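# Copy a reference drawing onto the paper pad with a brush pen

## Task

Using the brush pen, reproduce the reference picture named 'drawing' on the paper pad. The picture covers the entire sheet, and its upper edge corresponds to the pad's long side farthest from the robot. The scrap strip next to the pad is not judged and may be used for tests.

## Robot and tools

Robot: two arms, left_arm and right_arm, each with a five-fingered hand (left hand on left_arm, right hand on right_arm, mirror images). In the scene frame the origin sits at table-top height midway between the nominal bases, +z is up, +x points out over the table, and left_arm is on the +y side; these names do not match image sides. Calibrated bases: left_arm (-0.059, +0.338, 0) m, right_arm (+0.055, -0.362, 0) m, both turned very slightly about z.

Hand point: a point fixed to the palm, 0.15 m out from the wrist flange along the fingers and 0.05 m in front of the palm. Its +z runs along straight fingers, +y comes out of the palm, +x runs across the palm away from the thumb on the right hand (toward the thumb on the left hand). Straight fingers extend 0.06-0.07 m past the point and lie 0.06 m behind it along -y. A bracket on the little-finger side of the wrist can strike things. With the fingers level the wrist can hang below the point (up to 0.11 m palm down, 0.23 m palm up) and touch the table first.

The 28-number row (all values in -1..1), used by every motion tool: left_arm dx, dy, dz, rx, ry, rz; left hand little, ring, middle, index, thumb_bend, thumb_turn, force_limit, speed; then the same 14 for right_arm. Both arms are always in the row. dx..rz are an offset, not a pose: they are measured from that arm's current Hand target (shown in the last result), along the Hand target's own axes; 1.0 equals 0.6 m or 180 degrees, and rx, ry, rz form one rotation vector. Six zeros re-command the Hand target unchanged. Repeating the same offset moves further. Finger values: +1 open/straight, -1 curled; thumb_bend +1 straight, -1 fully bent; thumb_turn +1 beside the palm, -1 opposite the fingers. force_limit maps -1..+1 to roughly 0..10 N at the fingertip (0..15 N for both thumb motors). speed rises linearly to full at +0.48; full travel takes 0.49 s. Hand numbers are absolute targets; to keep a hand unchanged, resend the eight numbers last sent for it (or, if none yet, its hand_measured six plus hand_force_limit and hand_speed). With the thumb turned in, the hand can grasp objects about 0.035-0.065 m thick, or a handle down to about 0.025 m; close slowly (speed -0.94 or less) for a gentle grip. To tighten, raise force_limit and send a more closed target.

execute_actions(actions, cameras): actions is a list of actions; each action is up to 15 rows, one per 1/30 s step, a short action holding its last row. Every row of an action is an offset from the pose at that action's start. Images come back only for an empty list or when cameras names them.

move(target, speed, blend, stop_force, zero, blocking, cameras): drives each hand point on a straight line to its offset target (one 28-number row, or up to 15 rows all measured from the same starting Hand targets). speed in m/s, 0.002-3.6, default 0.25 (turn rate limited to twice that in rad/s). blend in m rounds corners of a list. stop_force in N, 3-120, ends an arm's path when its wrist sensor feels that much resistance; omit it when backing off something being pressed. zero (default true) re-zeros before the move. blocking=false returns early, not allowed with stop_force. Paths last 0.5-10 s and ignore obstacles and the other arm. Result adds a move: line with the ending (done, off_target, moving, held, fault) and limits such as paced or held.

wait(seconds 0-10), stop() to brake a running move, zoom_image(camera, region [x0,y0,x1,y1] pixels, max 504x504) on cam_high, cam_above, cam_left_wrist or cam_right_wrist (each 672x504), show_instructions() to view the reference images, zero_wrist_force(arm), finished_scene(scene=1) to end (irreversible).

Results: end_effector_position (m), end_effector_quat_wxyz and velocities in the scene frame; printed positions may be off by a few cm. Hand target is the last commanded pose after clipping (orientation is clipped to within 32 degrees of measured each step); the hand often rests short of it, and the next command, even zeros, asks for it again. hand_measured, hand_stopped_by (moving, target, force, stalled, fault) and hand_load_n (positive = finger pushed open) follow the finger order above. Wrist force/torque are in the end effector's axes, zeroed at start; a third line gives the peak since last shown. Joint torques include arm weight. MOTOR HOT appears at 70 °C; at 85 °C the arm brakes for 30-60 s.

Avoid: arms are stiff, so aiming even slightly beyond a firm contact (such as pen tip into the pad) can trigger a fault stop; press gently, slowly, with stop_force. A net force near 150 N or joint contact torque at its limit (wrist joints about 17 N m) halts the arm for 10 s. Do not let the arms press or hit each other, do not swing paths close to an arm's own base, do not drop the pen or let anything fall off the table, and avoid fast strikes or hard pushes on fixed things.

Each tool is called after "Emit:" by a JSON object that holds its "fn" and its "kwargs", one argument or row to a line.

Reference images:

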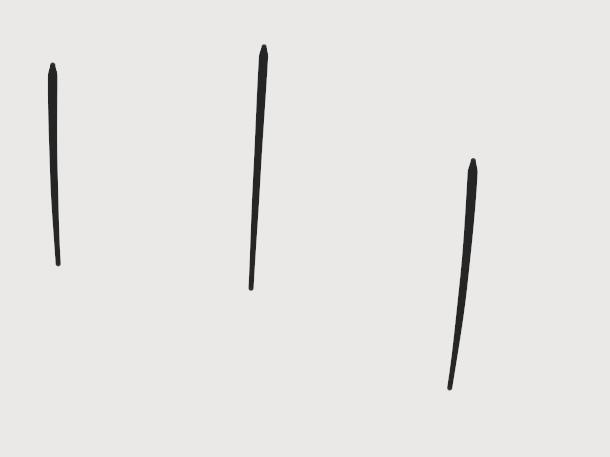

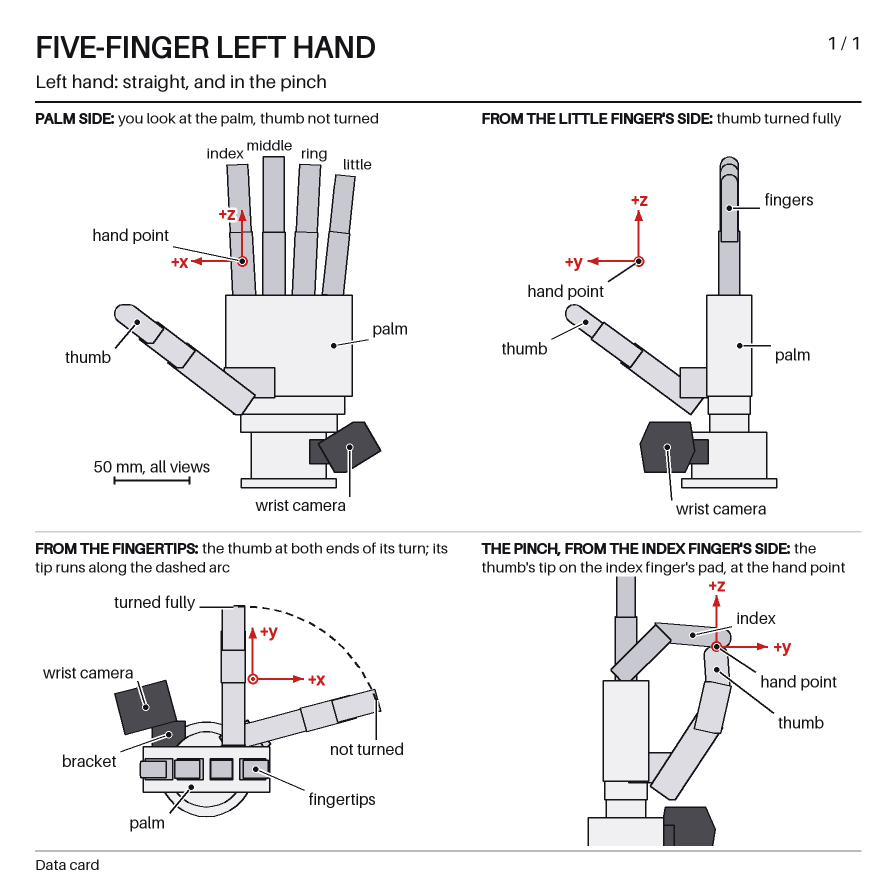

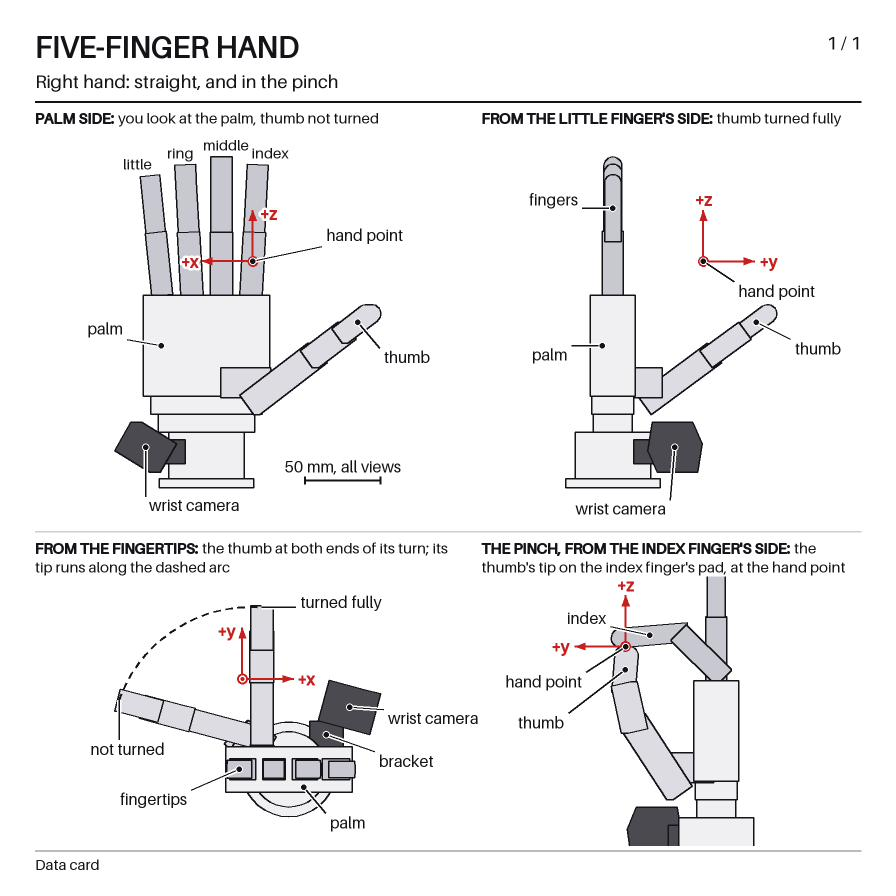

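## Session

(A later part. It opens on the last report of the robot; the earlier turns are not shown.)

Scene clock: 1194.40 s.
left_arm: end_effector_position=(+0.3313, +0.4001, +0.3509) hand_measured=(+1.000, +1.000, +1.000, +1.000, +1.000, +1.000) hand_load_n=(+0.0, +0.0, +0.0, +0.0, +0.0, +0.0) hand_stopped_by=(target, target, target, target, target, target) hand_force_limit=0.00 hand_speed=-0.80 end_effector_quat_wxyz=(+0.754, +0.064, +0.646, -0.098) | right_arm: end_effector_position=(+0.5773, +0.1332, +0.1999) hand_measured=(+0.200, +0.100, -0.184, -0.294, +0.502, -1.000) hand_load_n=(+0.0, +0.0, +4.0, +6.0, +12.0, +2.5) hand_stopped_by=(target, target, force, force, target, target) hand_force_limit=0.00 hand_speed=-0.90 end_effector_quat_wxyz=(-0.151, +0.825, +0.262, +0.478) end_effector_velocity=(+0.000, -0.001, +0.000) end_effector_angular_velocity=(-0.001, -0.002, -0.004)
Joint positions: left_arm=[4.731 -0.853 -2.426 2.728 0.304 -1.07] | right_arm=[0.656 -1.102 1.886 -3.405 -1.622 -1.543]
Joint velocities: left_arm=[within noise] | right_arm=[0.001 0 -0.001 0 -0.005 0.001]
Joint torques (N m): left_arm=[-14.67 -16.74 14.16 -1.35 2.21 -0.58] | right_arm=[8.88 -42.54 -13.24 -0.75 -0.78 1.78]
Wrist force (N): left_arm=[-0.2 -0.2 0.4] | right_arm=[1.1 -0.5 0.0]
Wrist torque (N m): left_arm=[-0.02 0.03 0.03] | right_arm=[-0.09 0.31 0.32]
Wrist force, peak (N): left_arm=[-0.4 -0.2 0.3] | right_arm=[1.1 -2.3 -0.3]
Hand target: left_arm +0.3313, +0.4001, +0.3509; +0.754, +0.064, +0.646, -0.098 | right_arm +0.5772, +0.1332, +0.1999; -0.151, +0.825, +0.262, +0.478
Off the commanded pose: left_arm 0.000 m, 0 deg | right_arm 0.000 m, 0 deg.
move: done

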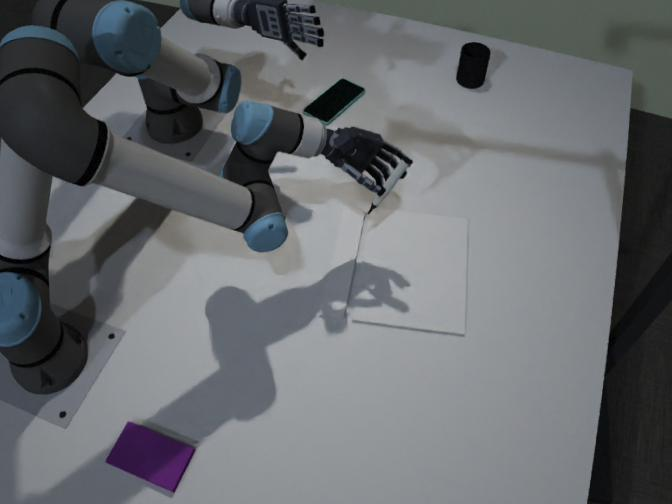

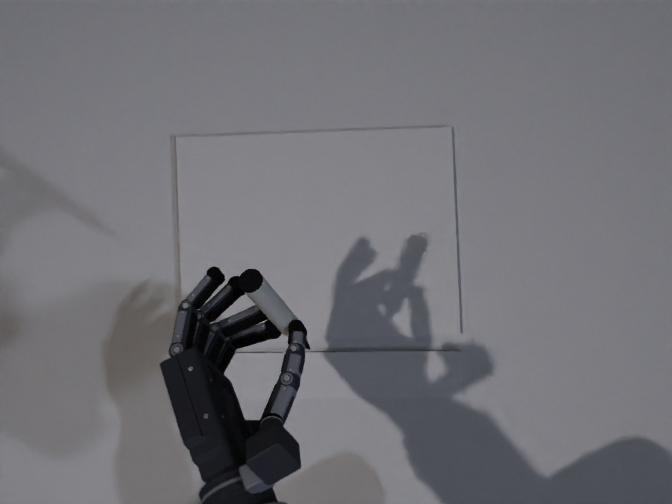

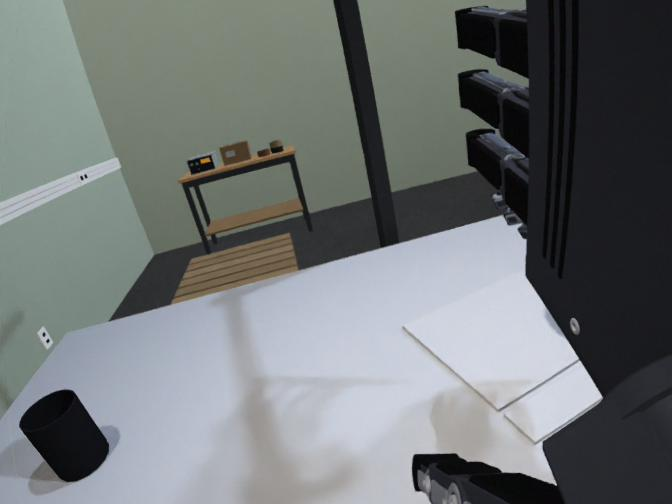

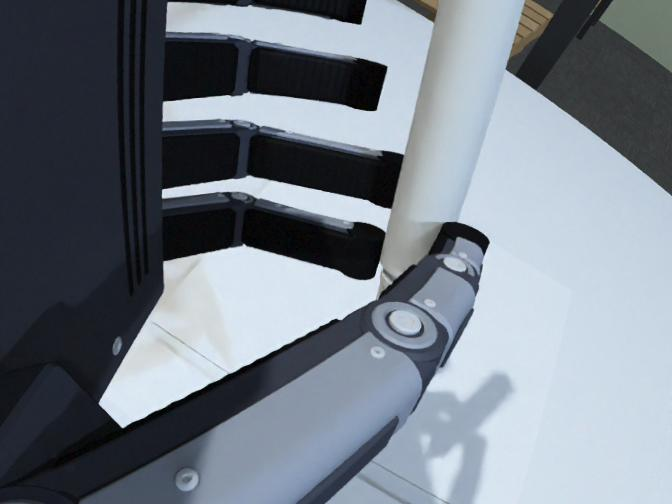

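Emit:
{"fn": "zoom_image", "kwargs": {
  "camera": "cam_above",
  "region": [150, 250, 350, 450]
}}

Emit:
{"fn": "zoom_image", "kwargs": {
  "camera": "cam_high",
  "region": [310, 110, 460, 230]
}}

Scaled by 2.520 from the camera's 672x504 image, which has a finer 960x720 frame.

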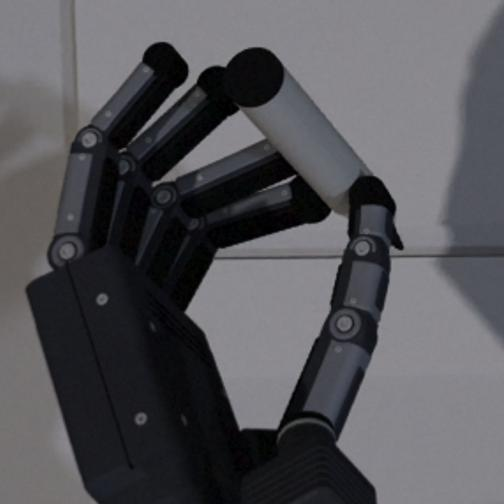

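Scaled by 3.360 from the camera's 672x504 image, which has a finer 960x720 frame.

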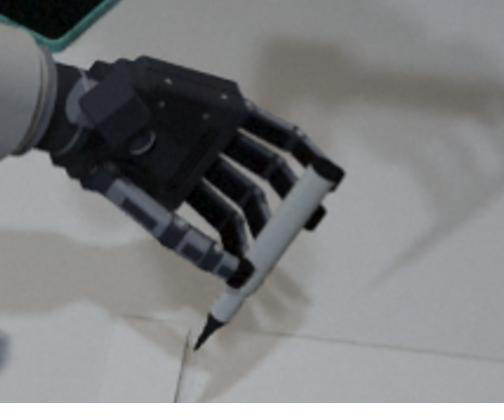

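Emit:
{"fn": "move", "kwargs": {
  "target": [0,0,0,0,0,0, 1,1,1,1,1,1,0.0,-0.8, -0.1751,-0.0434,0.0299,0,0,0, 0.2,0.1,-0.25,-0.5,0.5,-1,0.0,-0.9],
  "speed": 0.1,
  "cameras": ["cam_high","cam_above"]
}}

Emit:
{"fn": "zoom_image", "kwargs": {
  "camera": "cam_above",
  "region": [200, 280, 400, 480]
}}

Emit:
{"fn": "zoom_image", "kwargs": {
  "camera": "cam_high",
  "region": [290, 150, 440, 270]
}}

Scene clock: 1243.43 s.
left_arm: end_effector_position=(+0.3313, +0.4001, +0.3509) hand_measured=(+1.000, +1.000, +1.000, +1.000, +1.000, +1.000) hand_load_n=(+0.0, +0.0, +0.0, +0.0, +0.0, +0.0) hand_stopped_by=(target, target, target, target, target, target) hand_force_limit=0.00 hand_speed=-0.80 end_effector_quat_wxyz=(+0.754, +0.064, +0.646, -0.098) | right_arm: end_effector_position=(+0.5322, +0.1331, +0.0997) hand_measured=(+0.200, +0.100, -0.184, -0.294, +0.502, -1.000) hand_load_n=(+0.0, +0.0, +4.5, +6.0, +12.0, +2.5) hand_stopped_by=(target, target, force, force, target, target) hand_force_limit=0.00 hand_speed=-0.90 end_effector_quat_wxyz=(-0.151, +0.825, +0.262, +0.478)
Joint positions: left_arm=[4.731 -0.853 -2.426 2.728 0.304 -1.07] | right_arm=[0.713 -0.942 1.999 -3.675 -1.672 -1.515]
Joint torques (N m): left_arm=[-14.73 -15.41 14.24 -1.22 2.44 -0.63] | right_arm=[-5.67 -37.9 -25.43 -0.91 0.62 -2.1]
Wrist force (N): left_arm=[-0.3 -0.1 0.2] | right_arm=[1.4 -0.5 0.3]
Wrist torque (N m): left_arm=[-0.01 0.04 0.03] | right_arm=[-0.09 0.21 0.14]
Wrist force, peak (N): left_arm=[-0.4 -0.3 0.3] | right_arm=[2.3 -0.2 -0.2]
Hand target: left_arm +0.3313, +0.4001, +0.3509; +0.754, +0.064, +0.646, -0.098 | right_arm +0.5323, +0.1331, +0.0997; -0.151, +0.825, +0.262, +0.478
Off the commanded pose: left_arm 0.000 m, 0 deg | right_arm 0.000 m, 0 deg.
move: done
Images, in order (width x height): cam_high 672x504, cam_above 672x504.

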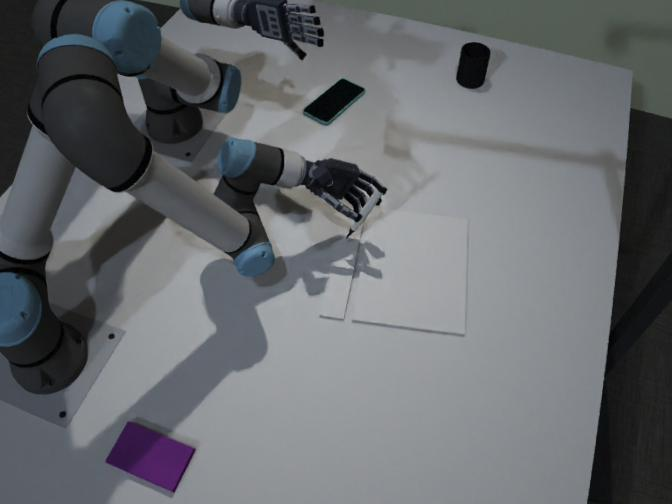

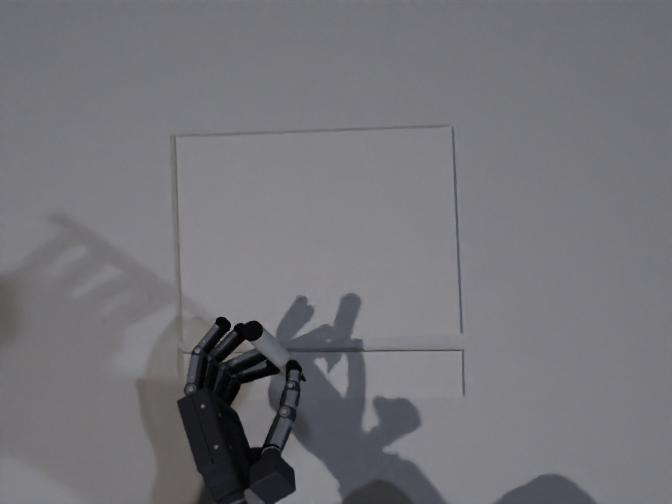

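Scaled by 2.520 from the camera's 672x504 image, which has a finer 960x720 frame.

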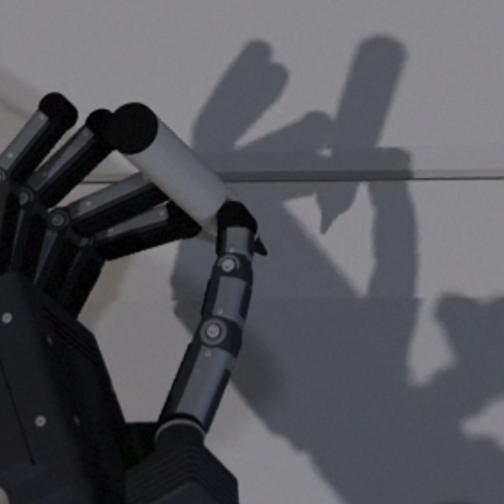

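Scaled by 3.360 from the camera's 672x504 image, which has a finer 960x720 frame.

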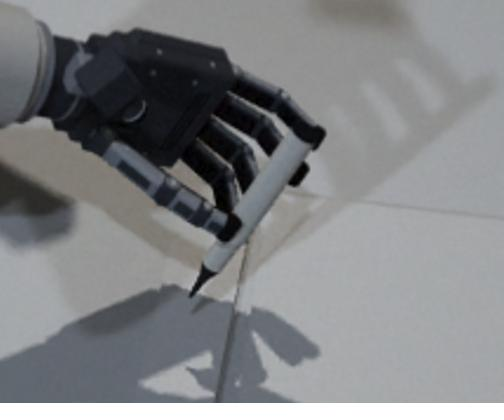

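Emit:
{"fn": "move", "kwargs": {
  "target": [0,0,0,0,0,0, 1,1,1,1,1,1,0.0,-0.8, -0.0579,-0.0001,0.0332,0,0,0, 0.2,0.1,-0.25,-0.5,0.5,-1,0.0,-0.9],
  "speed": 0.03,
  "stop_force": 3,
  "cameras": ["cam_high","cam_above"]
}}

Emit:
{"fn": "zoom_image", "kwargs": {
  "camera": "cam_above",
  "region": [250, 330, 370, 430]
}}

Emit:
{"fn": "zoom_image", "kwargs": {
  "camera": "cam_high",
  "region": [310, 180, 410, 270]
}}

Scene clock: 1264.90 s.
left_arm: end_effector_position=(+0.3313, +0.4001, +0.3509) hand_measured=(+1.000, +1.000, +1.000, +1.000, +1.000, +1.000) hand_load_n=(+0.0, +0.0, +0.0, +0.0, +0.0, +0.0) hand_stopped_by=(target, target, target, target, target, target) hand_force_limit=0.00 hand_speed=-0.80 end_effector_quat_wxyz=(+0.754, +0.064, +0.646, -0.098) | right_arm: end_effector_position=(+0.5323, +0.1332, +0.0597) hand_measured=(+0.200, +0.100, -0.184, -0.294, +0.502, -1.000) hand_load_n=(+0.0, +0.0, +4.0, +6.0, +12.0, +2.5) hand_stopped_by=(target, target, force, force, target, target) hand_force_limit=0.00 hand_speed=-0.90 end_effector_quat_wxyz=(-0.151, +0.825, +0.262, +0.478)
Joint positions: left_arm=[4.731 -0.853 -2.426 2.728 0.304 -1.07] | right_arm=[0.713 -0.849 1.994 -3.763 -1.672 -1.515]
Joint torques (N m): left_arm=[-14.06 -15.75 14.49 -1.06 2.65 -0.62] | right_arm=[-4.89 -45.27 -11.39 0.09 0.34 -2.06]
Wrist force (N): left_arm=[-0.2 -0.1 0.2] | right_arm=[1.2 -0.7 0.1]
Wrist torque (N m): left_arm=[-0.01 0.03 0.03] | right_arm=[-0.10 0.24 0.12]
Wrist force, peak (N): left_arm=[-0.5 -0.2 0.3] | right_arm=[1.6 -0.6 0.3]
Hand target: left_arm +0.3313, +0.4001, +0.3509; +0.754, +0.064, +0.646, -0.098 | right_arm +0.5323, +0.1331, +0.0597; -0.151, +0.825, +0.262, +0.478
Off the commanded pose: left_arm 0.000 m, 0 deg | right_arm 0.000 m, 0 deg.
move: done
Images, in order (width x height): cam_high 672x504, cam_above 672x504.

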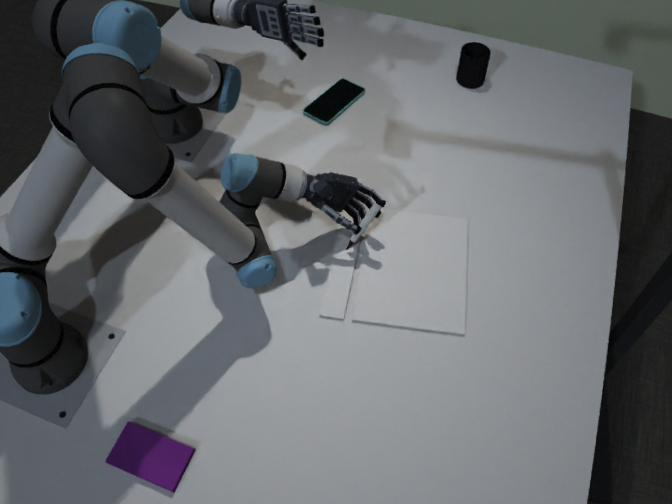

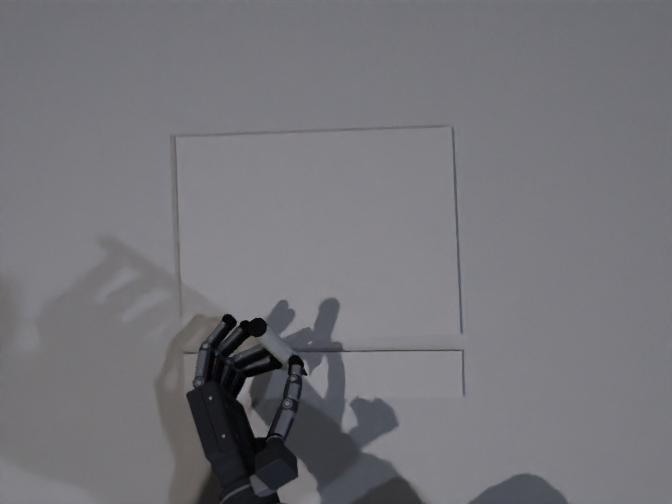

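Scaled by 4.200 from the camera's 672x504 image, which has a finer 960x720 frame.

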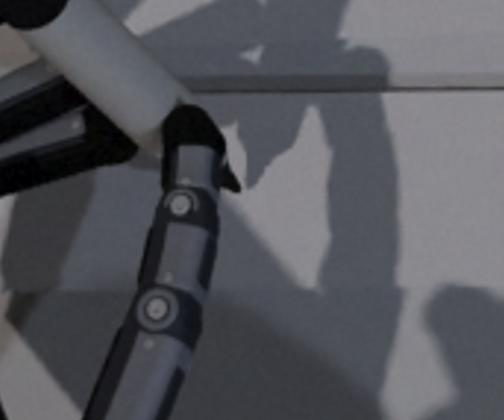

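Scaled by 5.040 from the camera's 672x504 image, which has a finer 960x720 frame.

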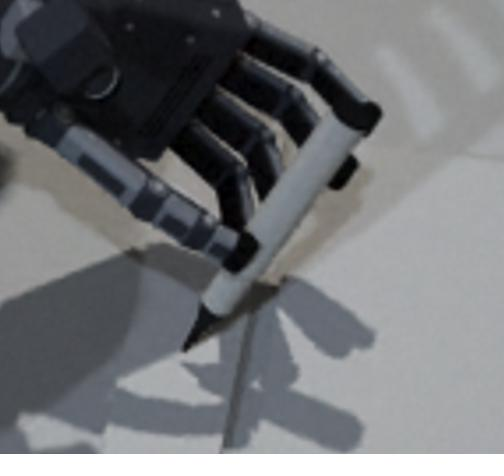

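Emit:
{"fn": "move", "kwargs": {
  "target": [
    [0,0,0,0,0,0,1,1,1,1,1,1,0.0,-0.8,-0.00535,0,0.00307,0,0,0,0.2,0.1,-0.25,-0.5,0.5,-1,0.0,-0.9],
    [0,0,0,0,0,0,1,1,1,1,1,1,0.0,-0.8,-0.01015,0.01364,-0.00526,0,0,0,0.2,0.1,-0.25,-0.5,0.5,-1,0.0,-0.9],
    [0,0,0,0,0,0,1,1,1,1,1,1,0.0,-0.8,-0.0116,0.01363,-0.00443,0,0,0,0.2,0.1,-0.25,-0.5,0.5,-1,0.0,-0.9],
    [0,0,0,0,0,0,1,1,1,1,1,1,0.0,-0.8,-0.0164,0.02726,-0.01275,0,0,0,0.2,0.1,-0.25,-0.5,0.5,-1,0.0,-0.9],
    [0,0,0,0,0,0,1,1,1,1,1,1,0.0,-0.8,-0.01785,0.02726,-0.01191,0,0,0,0.2,0.1,-0.25,-0.5,0.5,-1,0.0,-0.9],
    [0,0,0,0,0,0,1,1,1,1,1,1,0.0,-0.8,-0.02265,0.0409,-0.02024,0,0,0,0.2,0.1,-0.25,-0.5,0.5,-1,0.0,-0.9],
    [0,0,0,0,0,0,1,1,1,1,1,1,0.0,-0.8,-0.02409,0.0409,-0.01941,0,0,0,0.2,0.1,-0.25,-0.5,0.5,-1,0.0,-0.9],
    [0,0,0,0,0,0,1,1,1,1,1,1,0.0,-0.8,-0.02889,0.05453,-0.02774,0,0,0,0.2,0.1,-0.25,-0.5,0.5,-1,0.0,-0.9],
    [0,0,0,0,0,0,1,1,1,1,1,1,0.0,-0.8,-0.03034,0.05453,-0.02691,0,0,0,0.2,0.1,-0.25,-0.5,0.5,-1,0.0,-0.9],
    [0,0,0,0,0,0,1,1,1,1,1,1,0.0,-0.8,-0.03514,0.06817,-0.03524,0,0,0,0.2,0.1,-0.25,-0.5,0.5,-1,0.0,-0.9],
    [0,0,0,0,0,0,1,1,1,1,1,1,0.0,-0.8,-0.00953,0.0682,-0.04995,0,0,0,0.2,0.1,-0.25,-0.5,0.5,-1,0.0,-0.9]
  ],
  "speed": 0.03,
  "cameras": ["cam_high","cam_above"]
}}

Emit:
{"fn": "zoom_image", "kwargs": {
  "camera": "cam_above",
  "region": [270, 340, 390, 440]
}}

Emit:
{"fn": "zoom_image", "kwargs": {
  "camera": "cam_high",
  "region": [310, 200, 410, 290]
}}

Scene clock: 1316.13 s.
left_arm: end_effector_position=(+0.3313, +0.4001, +0.3509) hand_measured=(+1.000, +1.000, +1.000, +1.000, +1.000, +1.000) hand_load_n=(+0.0, +0.0, +0.0, +0.0, +0.0, +0.0) hand_stopped_by=(target, target, target, target, target, target) hand_force_limit=0.00 hand_speed=-0.80 end_effector_quat_wxyz=(+0.754, +0.064, +0.646, -0.098) | right_arm: end_effector_position=(+0.5323, +0.0831, +0.0697) hand_measured=(+0.200, +0.100, -0.184, -0.294, +0.502, -1.000) hand_load_n=(+0.5, +0.0, +4.0, +6.0, +12.0, +2.5) hand_stopped_by=(target, target, force, force, target, target) hand_force_limit=0.00 hand_speed=-0.90 end_effector_quat_wxyz=(-0.151, +0.825, +0.262, +0.478) end_effector_velocity=(-0.001, +0.000, -0.002) end_effector_angular_velocity=(+0.000, +0.001, +0.002)
Joint positions: left_arm=[4.731 -0.853 -2.426 2.728 0.304 -1.07] | right_arm=[0.631 -0.918 2.118 -3.821 -1.6 -1.556]
Joint velocities: left_arm=[within noise] | right_arm=[0.001 0.003 0.003 -0.005 0.001 0]
Joint torques (N m): left_arm=[-13.78 -15.79 13.96 -0.74 2.82 -0.54] | right_arm=[7.93 -25.06 -0.29 -6.04 -0.82 1.89]
Wrist force (N): left_arm=[-0.2 0.0 0.3] | right_arm=[1.1 -0.7 0.3]
Wrist torque (N m): left_arm=[0.01 0.04 0.02] | right_arm=[-0.12 0.26 0.31]
Wrist force, peak (N): left_arm=[-0.4 -0.3 0.3] | right_arm=[1.5 -1.2 0.4]
Hand target: left_arm +0.3313, +0.4001, +0.3509; +0.754, +0.064, +0.646, -0.098 | right_arm +0.5323, +0.0831, +0.0697; -0.151, +0.825, +0.262, +0.478
Off the commanded pose: left_arm 0.000 m, 0 deg | right_arm 0.000 m, 0 deg.
move: done
Images, in order (width x height): cam_high 672x504, cam_above 672x504.

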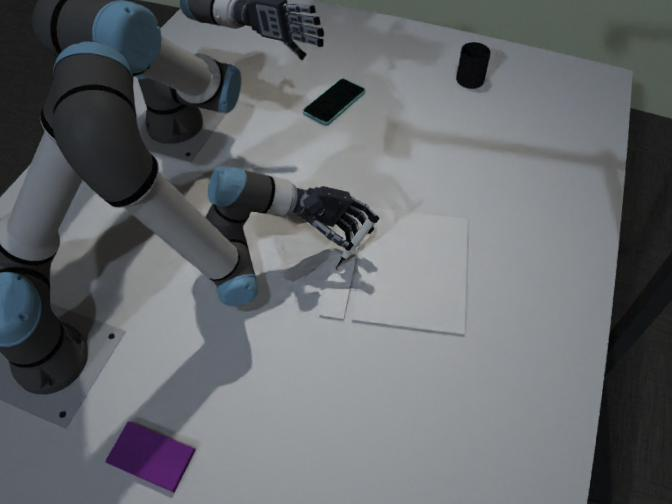

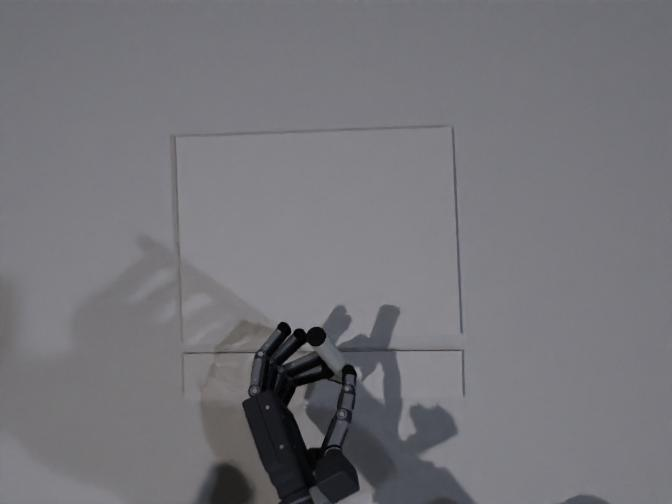

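Scaled by 4.200 from the camera's 672x504 image, which has a finer 960x720 frame.

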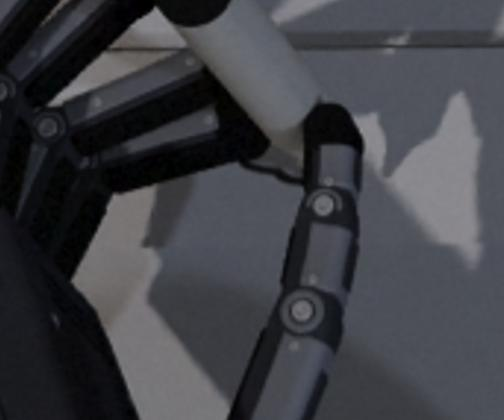

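Scaled by 5.040 from the camera's 672x504 image, which has a finer 960x720 frame.

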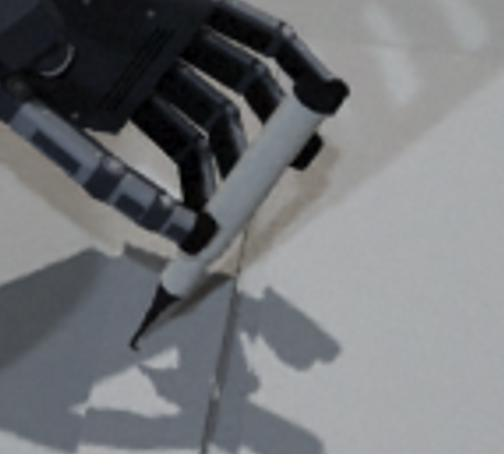

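Emit:
{"fn": "move", "kwargs": {
  "target": [0,0,0,0,0,0,1,1,1,1,1,1,0.0,-0.8,0.0619,0.087,-0.2942,0,0,0,0.2,0.1,-0.25,-0.5,0.5,-1,0.0,-0.9],
  "speed": 0.2,
  "cameras": ["cam_high","cam_above"]
}}

Emit:
{"fn": "zoom_image", "kwargs": {
  "camera": "cam_above",
  "region": [290, 340, 390, 410]
}}

Scene clock: 1330.00 s.
left_arm: end_effector_position=(+0.3313, +0.4001, +0.3509) hand_measured=(+1.000, +1.000, +1.000, +1.000, +1.000, +1.000) hand_load_n=(+0.0, +0.0, +0.0, +0.0, +0.0, +0.0) hand_stopped_by=(target, target, target, target, target, target) hand_force_limit=0.00 hand_speed=-0.80 end_effector_quat_wxyz=(+0.754, +0.064, +0.646, -0.098) | right_arm: end_effector_position=(+0.4523, -0.0371, +0.1898) hand_measured=(+0.200, +0.100, -0.184, -0.294, +0.502, -1.000) hand_load_n=(+0.0, +0.0, +4.0, +6.0, +12.0, +2.5) hand_stopped_by=(target, target, force, force, target, target) hand_force_limit=0.00 hand_speed=-0.90 end_effector_quat_wxyz=(-0.151, +0.825, +0.262, +0.478)
Joint positions: left_arm=[4.731 -0.853 -2.426 2.728 0.304 -1.07] | right_arm=[0.475 -1.484 2.491 -3.624 -1.466 -1.633]
Joint torques (N m): left_arm=[-13.96 -15.58 14.3 -0.58 2.91 -0.57] | right_arm=[2.96 -24.94 -18.41 -4.41 -0.01 1.86]
Wrist force (N): left_arm=[-0.2 0.0 0.1] | right_arm=[1.3 -0.8 -0.3]
Wrist torque (N m): left_arm=[0.01 0.02 0.03] | right_arm=[-0.07 0.17 0.29]
Wrist force, peak (N): left_arm=[-0.4 -0.4 0.3] | right_arm=[1.6 -0.4 -2.1]
Hand target: left_arm +0.3313, +0.4001, +0.3509; +0.754, +0.064, +0.646, -0.098 | right_arm +0.4523, -0.0371, +0.1898; -0.151, +0.825, +0.262, +0.478
Off the commanded pose: left_arm 0.000 m, 0 deg | right_arm 0.000 m, 0 deg.
move: done
Images, in order (width x height): cam_high 672x504, cam_above 672x504.

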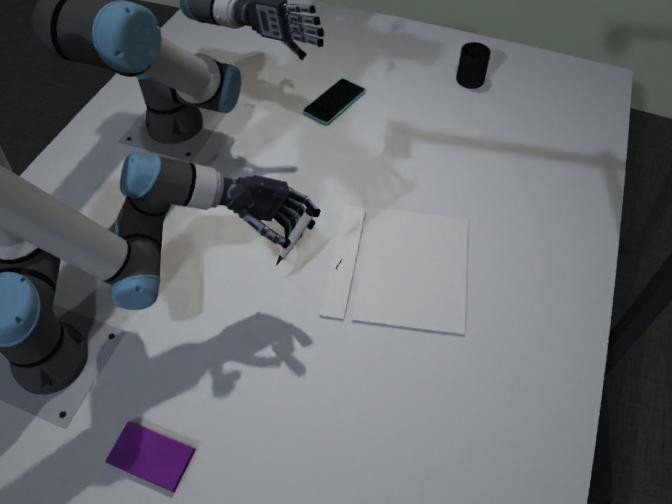

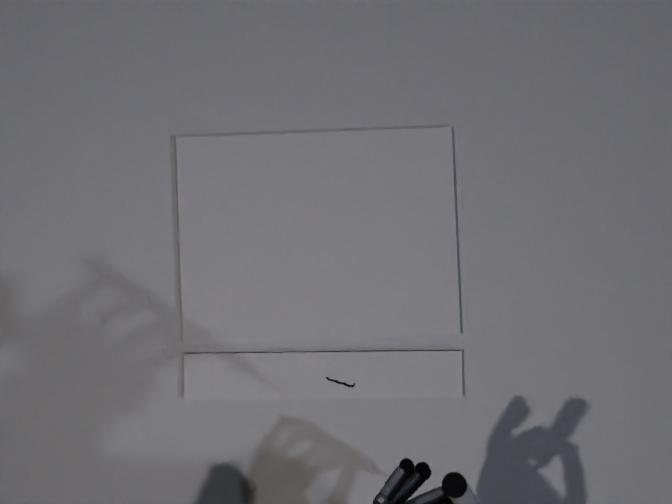

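Scaled by 5.040 from the camera's 672x504 image, which has a finer 960x720 frame.

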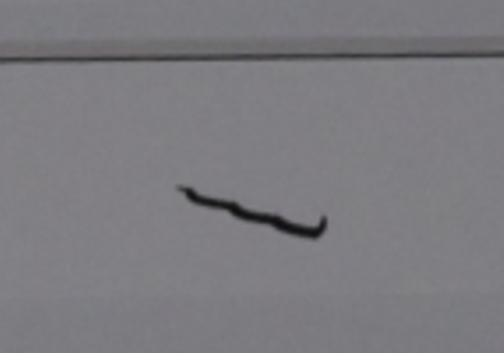

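Emit:
{"fn": "wait", "kwargs": {
  "seconds": 0,
  "cameras": ["cam_right_wrist"]
}}

Scene clock: 1354.73 s.
left_arm: end_effector_position=(+0.3313, +0.4001, +0.3509) hand_measured=(+1.000, +1.000, +1.000, +1.000, +1.000, +1.000) hand_load_n=(+0.0, +0.0, +0.0, +0.0, +0.0, +0.0) hand_stopped_by=(target, target, target, target, target, target) hand_force_limit=0.00 hand_speed=-0.80 end_effector_quat_wxyz=(+0.754, +0.064, +0.646, -0.098) | right_arm: end_effector_position=(+0.4523, -0.0371, +0.1898) hand_measured=(+0.200, +0.100, -0.184, -0.294, +0.502, -1.000) hand_load_n=(+0.0, +0.0, +4.0, +6.0, +12.0, +2.5) hand_stopped_by=(target, target, force, force, target, target) hand_force_limit=0.00 hand_speed=-0.90 end_effector_quat_wxyz=(-0.151, +0.825, +0.262, +0.478)
Joint positions: left_arm=[4.731 -0.853 -2.426 2.728 0.304 -1.07] | right_arm=[0.475 -1.484 2.491 -3.624 -1.466 -1.633]
Joint torques (N m): left_arm=[-13.92 -15.23 13.65 -0.43 3.1 -0.44] | right_arm=[3.59 -24.98 -1.14 -0.12 0.59 1.58]
Wrist force (N): left_arm=[-0.2 -0.1 0.1] | right_arm=[1.3 -0.5 -0.4]
Wrist torque (N m): left_arm=[0.00 0.02 0.03] | right_arm=[-0.01 0.19 0.30]
Wrist force, peak (N): left_arm=[-0.4 -0.3 0.0] | right_arm=[1.4 -1.2 -0.4]
Hand target: left_arm +0.3313, +0.4001, +0.3509; +0.754, +0.064, +0.646, -0.098 | right_arm +0.4523, -0.0371, +0.1898; -0.151, +0.825, +0.262, +0.478
Off the commanded pose: left_arm 0.000 m, 0 deg | right_arm 0.000 m, 0 deg.
Images, in order (width x height): cam_right_wrist 672x504.

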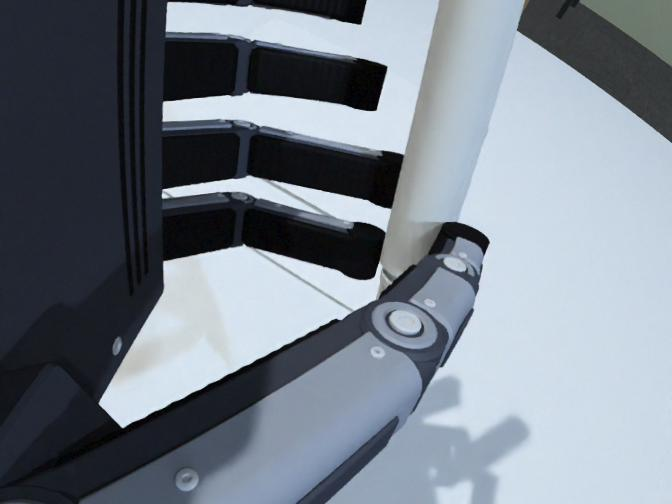

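Emit:
{"fn": "move", "kwargs": {
  "target": [0,0,0,0,0,0,1,1,1,1,1,1,0.0,-0.8,0.0155,-0.2865,0.4113,0,0,0,0.2,0.1,-0.25,-0.5,0.5,-1,0.0,-0.9],
  "speed": 0.2,
  "cameras": ["cam_high","cam_above"]
}}

Emit:
{"fn": "zoom_image", "kwargs": {
  "camera": "cam_above",
  "region": [170, 310, 290, 410]
}}

Scene clock: 1442.93 s.
left_arm: end_effector_position=(+0.3313, +0.4001, +0.3509) hand_measured=(+1.000, +1.000, +1.000, +1.000, +1.000, +1.000) hand_load_n=(+0.0, +0.0, +0.0, +0.0, +0.0, +0.0) hand_stopped_by=(target, target, target, target, target, target) hand_force_limit=0.00 hand_speed=-0.80 end_effector_quat_wxyz=(+0.754, +0.064, +0.646, -0.098) | right_arm: end_effector_position=(+0.5108, +0.1615, +0.1039) hand_measured=(+0.200, +0.100, -0.184, -0.294, +0.502, -1.000) hand_load_n=(+0.0, +0.0, +4.0, +6.0, +12.5, +2.5) hand_stopped_by=(target, target, force, force, target, target) hand_force_limit=0.00 hand_speed=-0.90 end_effector_quat_wxyz=(-0.151, +0.824, +0.262, +0.478)
Joint positions: left_arm=[4.731 -0.853 -2.426 2.728 0.304 -1.07] | right_arm=[0.783 -0.935 1.96 -3.64 -1.732 -1.479]
Joint torques (N m): left_arm=[-13.44 -15.4 14.05 -0.3 2.99 -0.53] | right_arm=[-5.55 -44.47 0.94 -6 0.67 -0.4]
Wrist force (N): left_arm=[-0.3 -0.2 0.3] | right_arm=[1.2 -1.0 -0.1]
Wrist torque (N m): left_arm=[-0.02 0.04 0.03] | right_arm=[-0.10 0.23 0.10]
Wrist force, peak (N): left_arm=[-0.6 -0.2 0.1] | right_arm=[-2.3 -5.6 5.8]
Hand target: left_arm +0.3313, +0.4001, +0.3509; +0.754, +0.064, +0.646, -0.098 | right_arm +0.5109, +0.1615, +0.1040; -0.151, +0.824, +0.262, +0.478 (not the last commanded pose)
Off the commanded pose: left_arm 0.000 m, 0 deg | right_arm 0.077 m, 0 deg.
move: held (right_arm; a check stopped the path); limits=held
pose unreachable (right arm): on one or more control steps of this call, first in action 0 (counted from 0), this arm could not follow its commanded pose, so it was not sent that pose on those steps. It may still have moved: this result reports where it is.
cause: moving toward the commanded pose would bring a part of the arm too close to another arm (a part of this arm just beyond joint 2 (shoulder lift) and a part of the left arm just beyond its joint 2 (shoulder lift), at the place that arm is still heading or pushing toward).
Images, in order (width x height): cam_high 672x504, cam_above 672x504.

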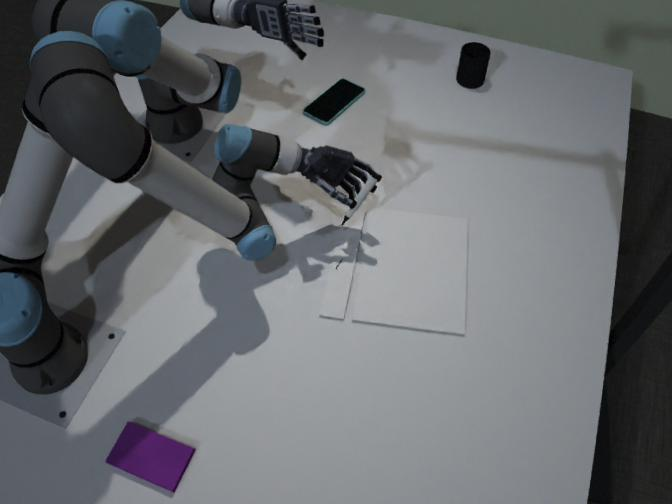

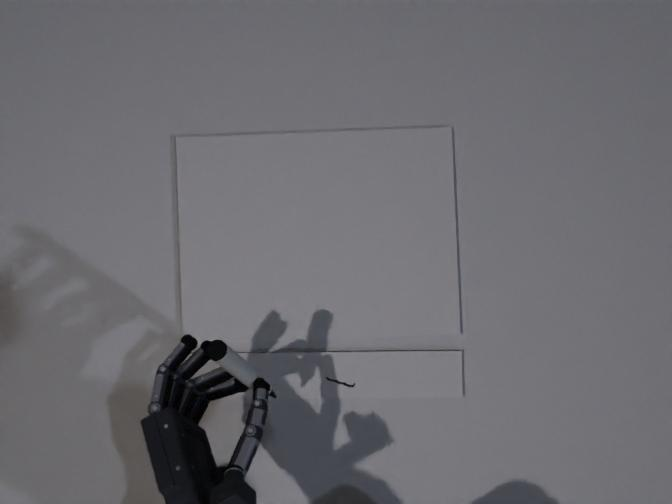

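Scaled by 4.200 from the camera's 672x504 image, which has a finer 960x720 frame.

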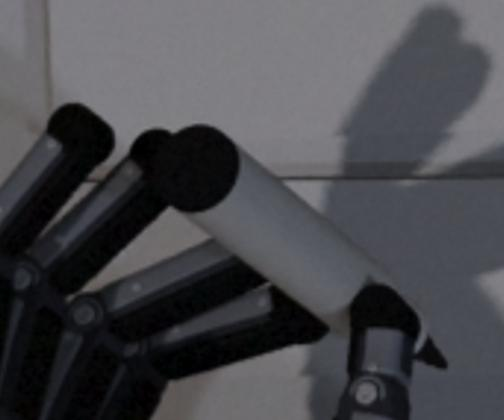

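Emit:
{"fn": "move", "kwargs": {
  "target": [-0.1065,0.4865,-0.1115,0,0,0,1,1,1,1,1,1,0.0,-0.8,0,0,0,0,0,0,0.2,0.1,-0.25,-0.5,0.5,-1,0.0,-0.9],
  "speed": 0.2,
  "cameras": ["cam_high"]
}}

Scene clock: 1483.33 s.
left_arm: end_effector_position=(+0.3251, +0.7030, +0.3948) hand_measured=(+1.000, +1.000, +1.000, +1.000, +1.000, +1.000) hand_load_n=(-0.5, +0.0, +0.0, +0.0, +0.0, +0.0) hand_stopped_by=(target, target, target, target, target, target) hand_force_limit=0.00 hand_speed=-0.80 end_effector_quat_wxyz=(+0.754, +0.064, +0.646, -0.098) | right_arm: end_effector_position=(+0.5109, +0.1615, +0.1040) hand_measured=(+0.200, +0.100, -0.184, -0.294, +0.502, -1.000) hand_load_n=(+0.0, +0.0, +4.0, +6.0, +12.0, +2.5) hand_stopped_by=(target, target, force, force, target, target) hand_force_limit=0.00 hand_speed=-0.90 end_effector_quat_wxyz=(-0.151, +0.824, +0.262, +0.478)
Joint positions: left_arm=[4.721 -1.664 -1.772 2.867 0.295 -1.052] | right_arm=[0.783 -0.934 1.961 -3.64 -1.732 -1.479]
Joint torques (N m): left_arm=[6.61 12.63 25.73 0.3 0.12 -1.51] | right_arm=[-5.77 -29.42 0.06 -6.11 0.56 -2.11]
Wrist force (N): left_arm=[-0.1 -0.1 0.3] | right_arm=[1.4 -1.0 -0.1]
Wrist torque (N m): left_arm=[-0.03 0.05 -0.15] | right_arm=[-0.10 0.18 0.12]
Wrist force, peak (N): left_arm=[0.0 -2.2 0.7] | right_arm=[1.7 -1.0 0.1]
Hand target: left_arm +0.3250, +0.7031, +0.3948; +0.754, +0.064, +0.646, -0.098 | right_arm +0.5109, +0.1615, +0.1040; -0.151, +0.824, +0.262, +0.478
Off the commanded pose: left_arm 0.000 m, 0 deg | right_arm 0.000 m, 0 deg.
move: done
Images, in order (width x height): cam_high 672x504.

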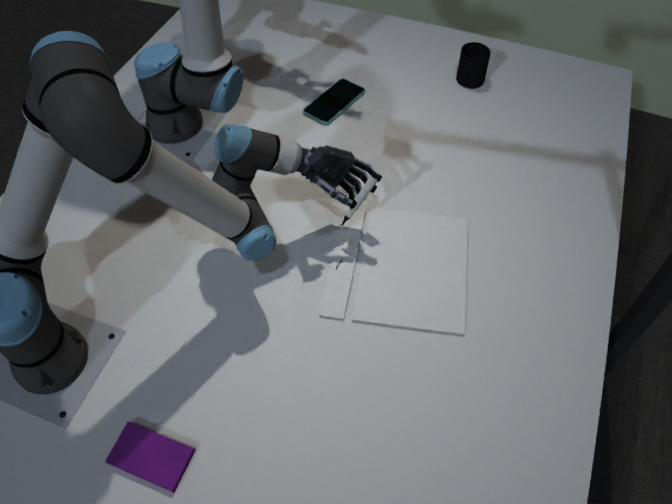

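Emit:
{"fn": "move", "kwargs": {
  "target": [
    [0,0,0,0,0,0,1,1,1,1,1,1,0.0,-0.8,0.0047,-0.0718,0.1053,0,0,0,0.2,0.1,-0.25,-0.5,0.5,-1,0.0,-0.9],
    [0,0,0,0,0,0,1,1,1,1,1,1,0.0,-0.8,-0.03,-0.0718,0.1252,0,0,0,0.2,0.1,-0.25,-0.5,0.5,-1,0.0,-0.9],
    [0,0,0,0,0,0,1,1,1,1,1,1,0.0,-0.8,-0.0503,-0.1006,0.0897,0,0,0,0.2,0.1,-0.25,-0.5,0.5,-1,0.0,-0.9],
    [0,0,0,0,0,0,1,1,1,1,1,1,0.0,-0.8,-0.0156,-0.1006,0.0698,0,0,0,0.2,0.1,-0.25,-0.5,0.5,-1,0.0,-0.9],
    [0,0,0,0,0,0,1,1,1,1,1,1,0.0,-0.8,-0.0257,-0.072,0.0523,0,0,0,0.2,0.1,-0.25,-0.5,0.5,-1,0.0,-0.9],
    [0,0,0,0,0,0,1,1,1,1,1,1,0.0,-0.8,-0.0604,-0.072,0.0722,0,0,0,0.2,0.1,-0.25,-0.5,0.5,-1,0.0,-0.9],
    [0,0,0,0,0,0,1,1,1,1,1,1,0.0,-0.8,-0.0401,-0.0432,0.1077,0,0,0,0.2,0.1,-0.25,-0.5,0.5,-1,0.0,-0.9],
    [0,0,0,0,0,0,1,1,1,1,1,1,0.0,-0.8,-0.0054,-0.0432,0.0878,0,0,0,0.2,0.1,-0.25,-0.5,0.5,-1,0.0,-0.9]
  ],
  "speed": [0.1,0.05,0.04,0.1,0.1,0.05,0.04,0.1],
  "cameras": ["cam_high","cam_above"]
}}

Emit:
{"fn": "zoom_image", "kwargs": {
  "camera": "cam_above",
  "region": [170, 330, 290, 430]
}}

Emit:
{"fn": "zoom_image", "kwargs": {
  "camera": "cam_high",
  "region": [310, 190, 400, 270]
}}

Scene clock: 1520.13 s.
left_arm: end_effector_position=(+0.3250, +0.7031, +0.3948) hand_measured=(+1.000, +1.000, +1.000, +1.000, +1.000, +1.000) hand_load_n=(+0.0, +0.0, +0.0, +0.0, +0.0, +0.0) hand_stopped_by=(target, target, target, target, target, target) hand_force_limit=0.00 hand_speed=-0.80 end_effector_quat_wxyz=(+0.754, +0.064, +0.646, -0.098) | right_arm: end_effector_position=(+0.5319, +0.2080, +0.0748) hand_measured=(+0.200, +0.100, -0.184, -0.294, +0.502, -1.000) hand_load_n=(+0.0, +0.0, +4.0, +6.0, +12.0, +3.0) hand_stopped_by=(target, target, force, force, target, target) hand_force_limit=0.00 hand_speed=-0.90 end_effector_quat_wxyz=(-0.151, +0.824, +0.262, +0.478)
Joint positions: left_arm=[4.721 -1.664 -1.772 2.867 0.295 -1.052] | right_arm=[0.814 -0.805 1.8 -3.606 -1.759 -1.463]
Joint torques (N m): left_arm=[13.42 16.02 25.54 0.39 3.49 -1.56] | right_arm=[8.28 -38.63 -11.07 -6.2 -0.51 1.8]
Wrist force (N): left_arm=[-0.1 -0.1 0.4] | right_arm=[1.1 -1.1 -0.2]
Wrist torque (N m): left_arm=[-0.04 0.04 -0.14] | right_arm=[-0.14 0.24 0.28]
Wrist force, peak (N): left_arm=[-0.2 0.2 0.5] | right_arm=[0.7 -2.2 0.6]
Hand target: left_arm +0.3250, +0.7031, +0.3948; +0.754, +0.064, +0.646, -0.098 | right_arm +0.5319, +0.2081, +0.0749; -0.151, +0.824, +0.262, +0.478
Off the commanded pose: left_arm 0.000 m, 0 deg | right_arm 0.000 m, 0 deg.
move: done
Images, in order (width x height): cam_high 672x504, cam_above 672x504.

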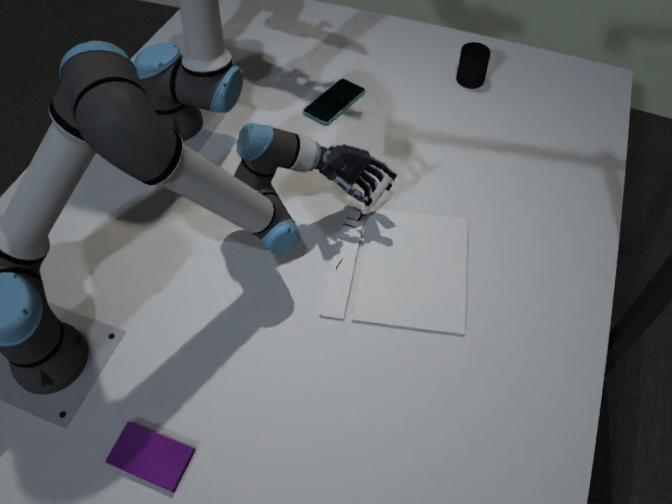

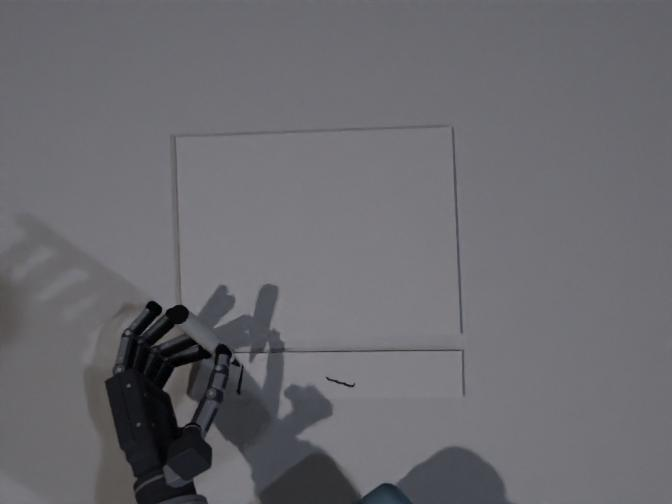

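Scaled by 4.200 from the camera's 672x504 image, which has a finer 960x720 frame.

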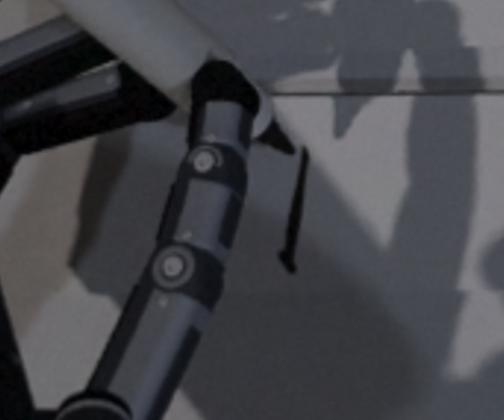

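Scaled by 5.600 from the camera's 672x504 image, which has a finer 960x720 frame.

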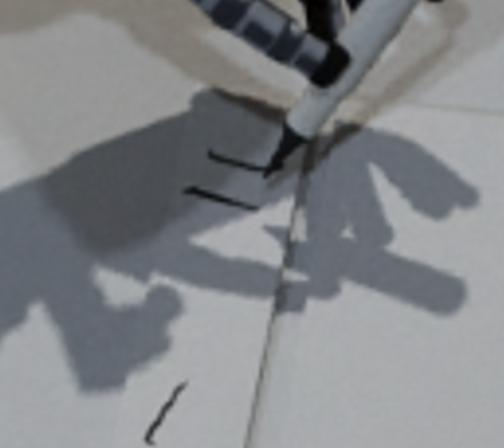

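Emit:
{"fn": "move", "kwargs": {
  "target": [0,0,0,0,0,0,1,1,1,1,1,1,0.0,-0.8,0.0636,-0.1153,-0.225,0,0,0,0.2,0.1,-0.25,-0.5,0.5,-1,0.0,-0.9],
  "speed": 0.2,
  "cameras": ["cam_above"]
}}

Emit:
{"fn": "zoom_image", "kwargs": {
  "camera": "cam_above",
  "region": [200, 345, 260, 405]
}}

Emit:
{"fn": "zoom_image", "kwargs": {
  "camera": "cam_above",
  "region": [315, 360, 365, 400]
}}

Scene clock: 1532.33 s.
left_arm: end_effector_position=(+0.3250, +0.7031, +0.3948) hand_measured=(+1.000, +1.000, +1.000, +1.000, +1.000, +1.000) hand_load_n=(+0.0, +0.0, +0.0, +0.0, +0.0, +0.0) hand_stopped_by=(target, target, target, target, target, target) hand_force_limit=0.00 hand_speed=-0.80 end_effector_quat_wxyz=(+0.754, +0.064, +0.646, -0.098) | right_arm: end_effector_position=(+0.4118, +0.2079, +0.1749) hand_measured=(+0.200, +0.100, -0.184, -0.294, +0.502, -1.000) hand_load_n=(+0.0, +0.0, +4.5, +6.0, +12.0, +2.5) hand_stopped_by=(target, target, force, force, target, target) hand_force_limit=0.00 hand_speed=-0.90 end_effector_quat_wxyz=(-0.151, +0.825, +0.262, +0.478)
Joint positions: left_arm=[4.721 -1.664 -1.772 2.867 0.295 -1.052] | right_arm=[0.994 -1.081 1.937 -3.442 -1.912 -1.367]
Joint torques (N m): left_arm=[12.94 20.2 24.92 0.55 3.34 -1.6] | right_arm=[6.95 -40.39 -28.66 -5.3 -0.47 -1.67]
Wrist force (N): left_arm=[0.0 0.1 0.4] | right_arm=[0.8 -0.9 0.2]
Wrist torque (N m): left_arm=[0.00 0.04 -0.15] | right_arm=[-0.15 0.26 0.05]
Wrist force, peak (N): left_arm=[-0.4 0.1 0.5] | right_arm=[1.7 -1.6 -1.6]
Hand target: left_arm +0.3250, +0.7031, +0.3948; +0.754, +0.064, +0.646, -0.098 | right_arm +0.4118, +0.2080, +0.1750; -0.151, +0.824, +0.262, +0.478
Off the commanded pose: left_arm 0.000 m, 0 deg | right_arm 0.000 m, 0 deg.
move: done
Images, in order (width x height): cam_above 672x504.

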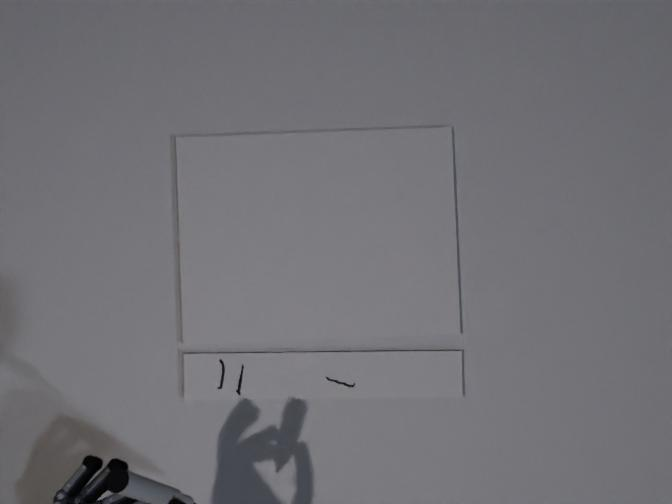

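Scaled by 8.400 from the camera's 672x504 image, which has a finer 960x720 frame.

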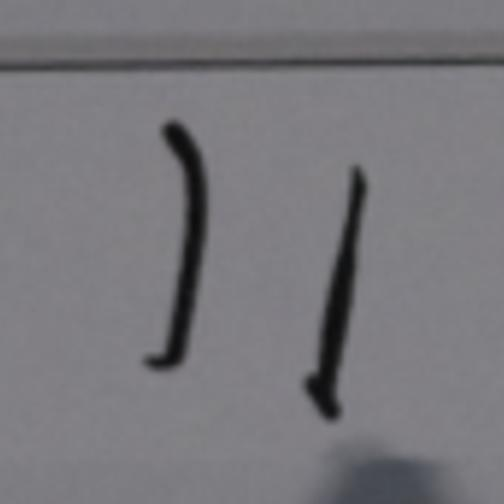

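Scaled by 10.080 from the camera's 672x504 image, which has a finer 960x720 frame.

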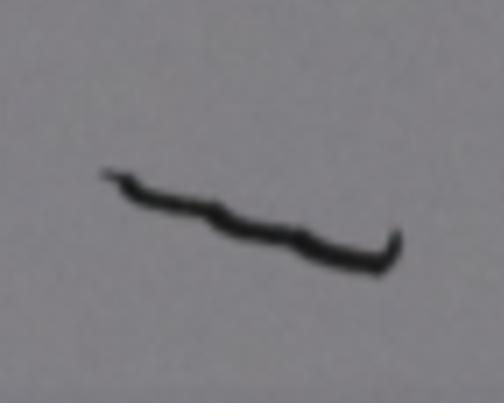

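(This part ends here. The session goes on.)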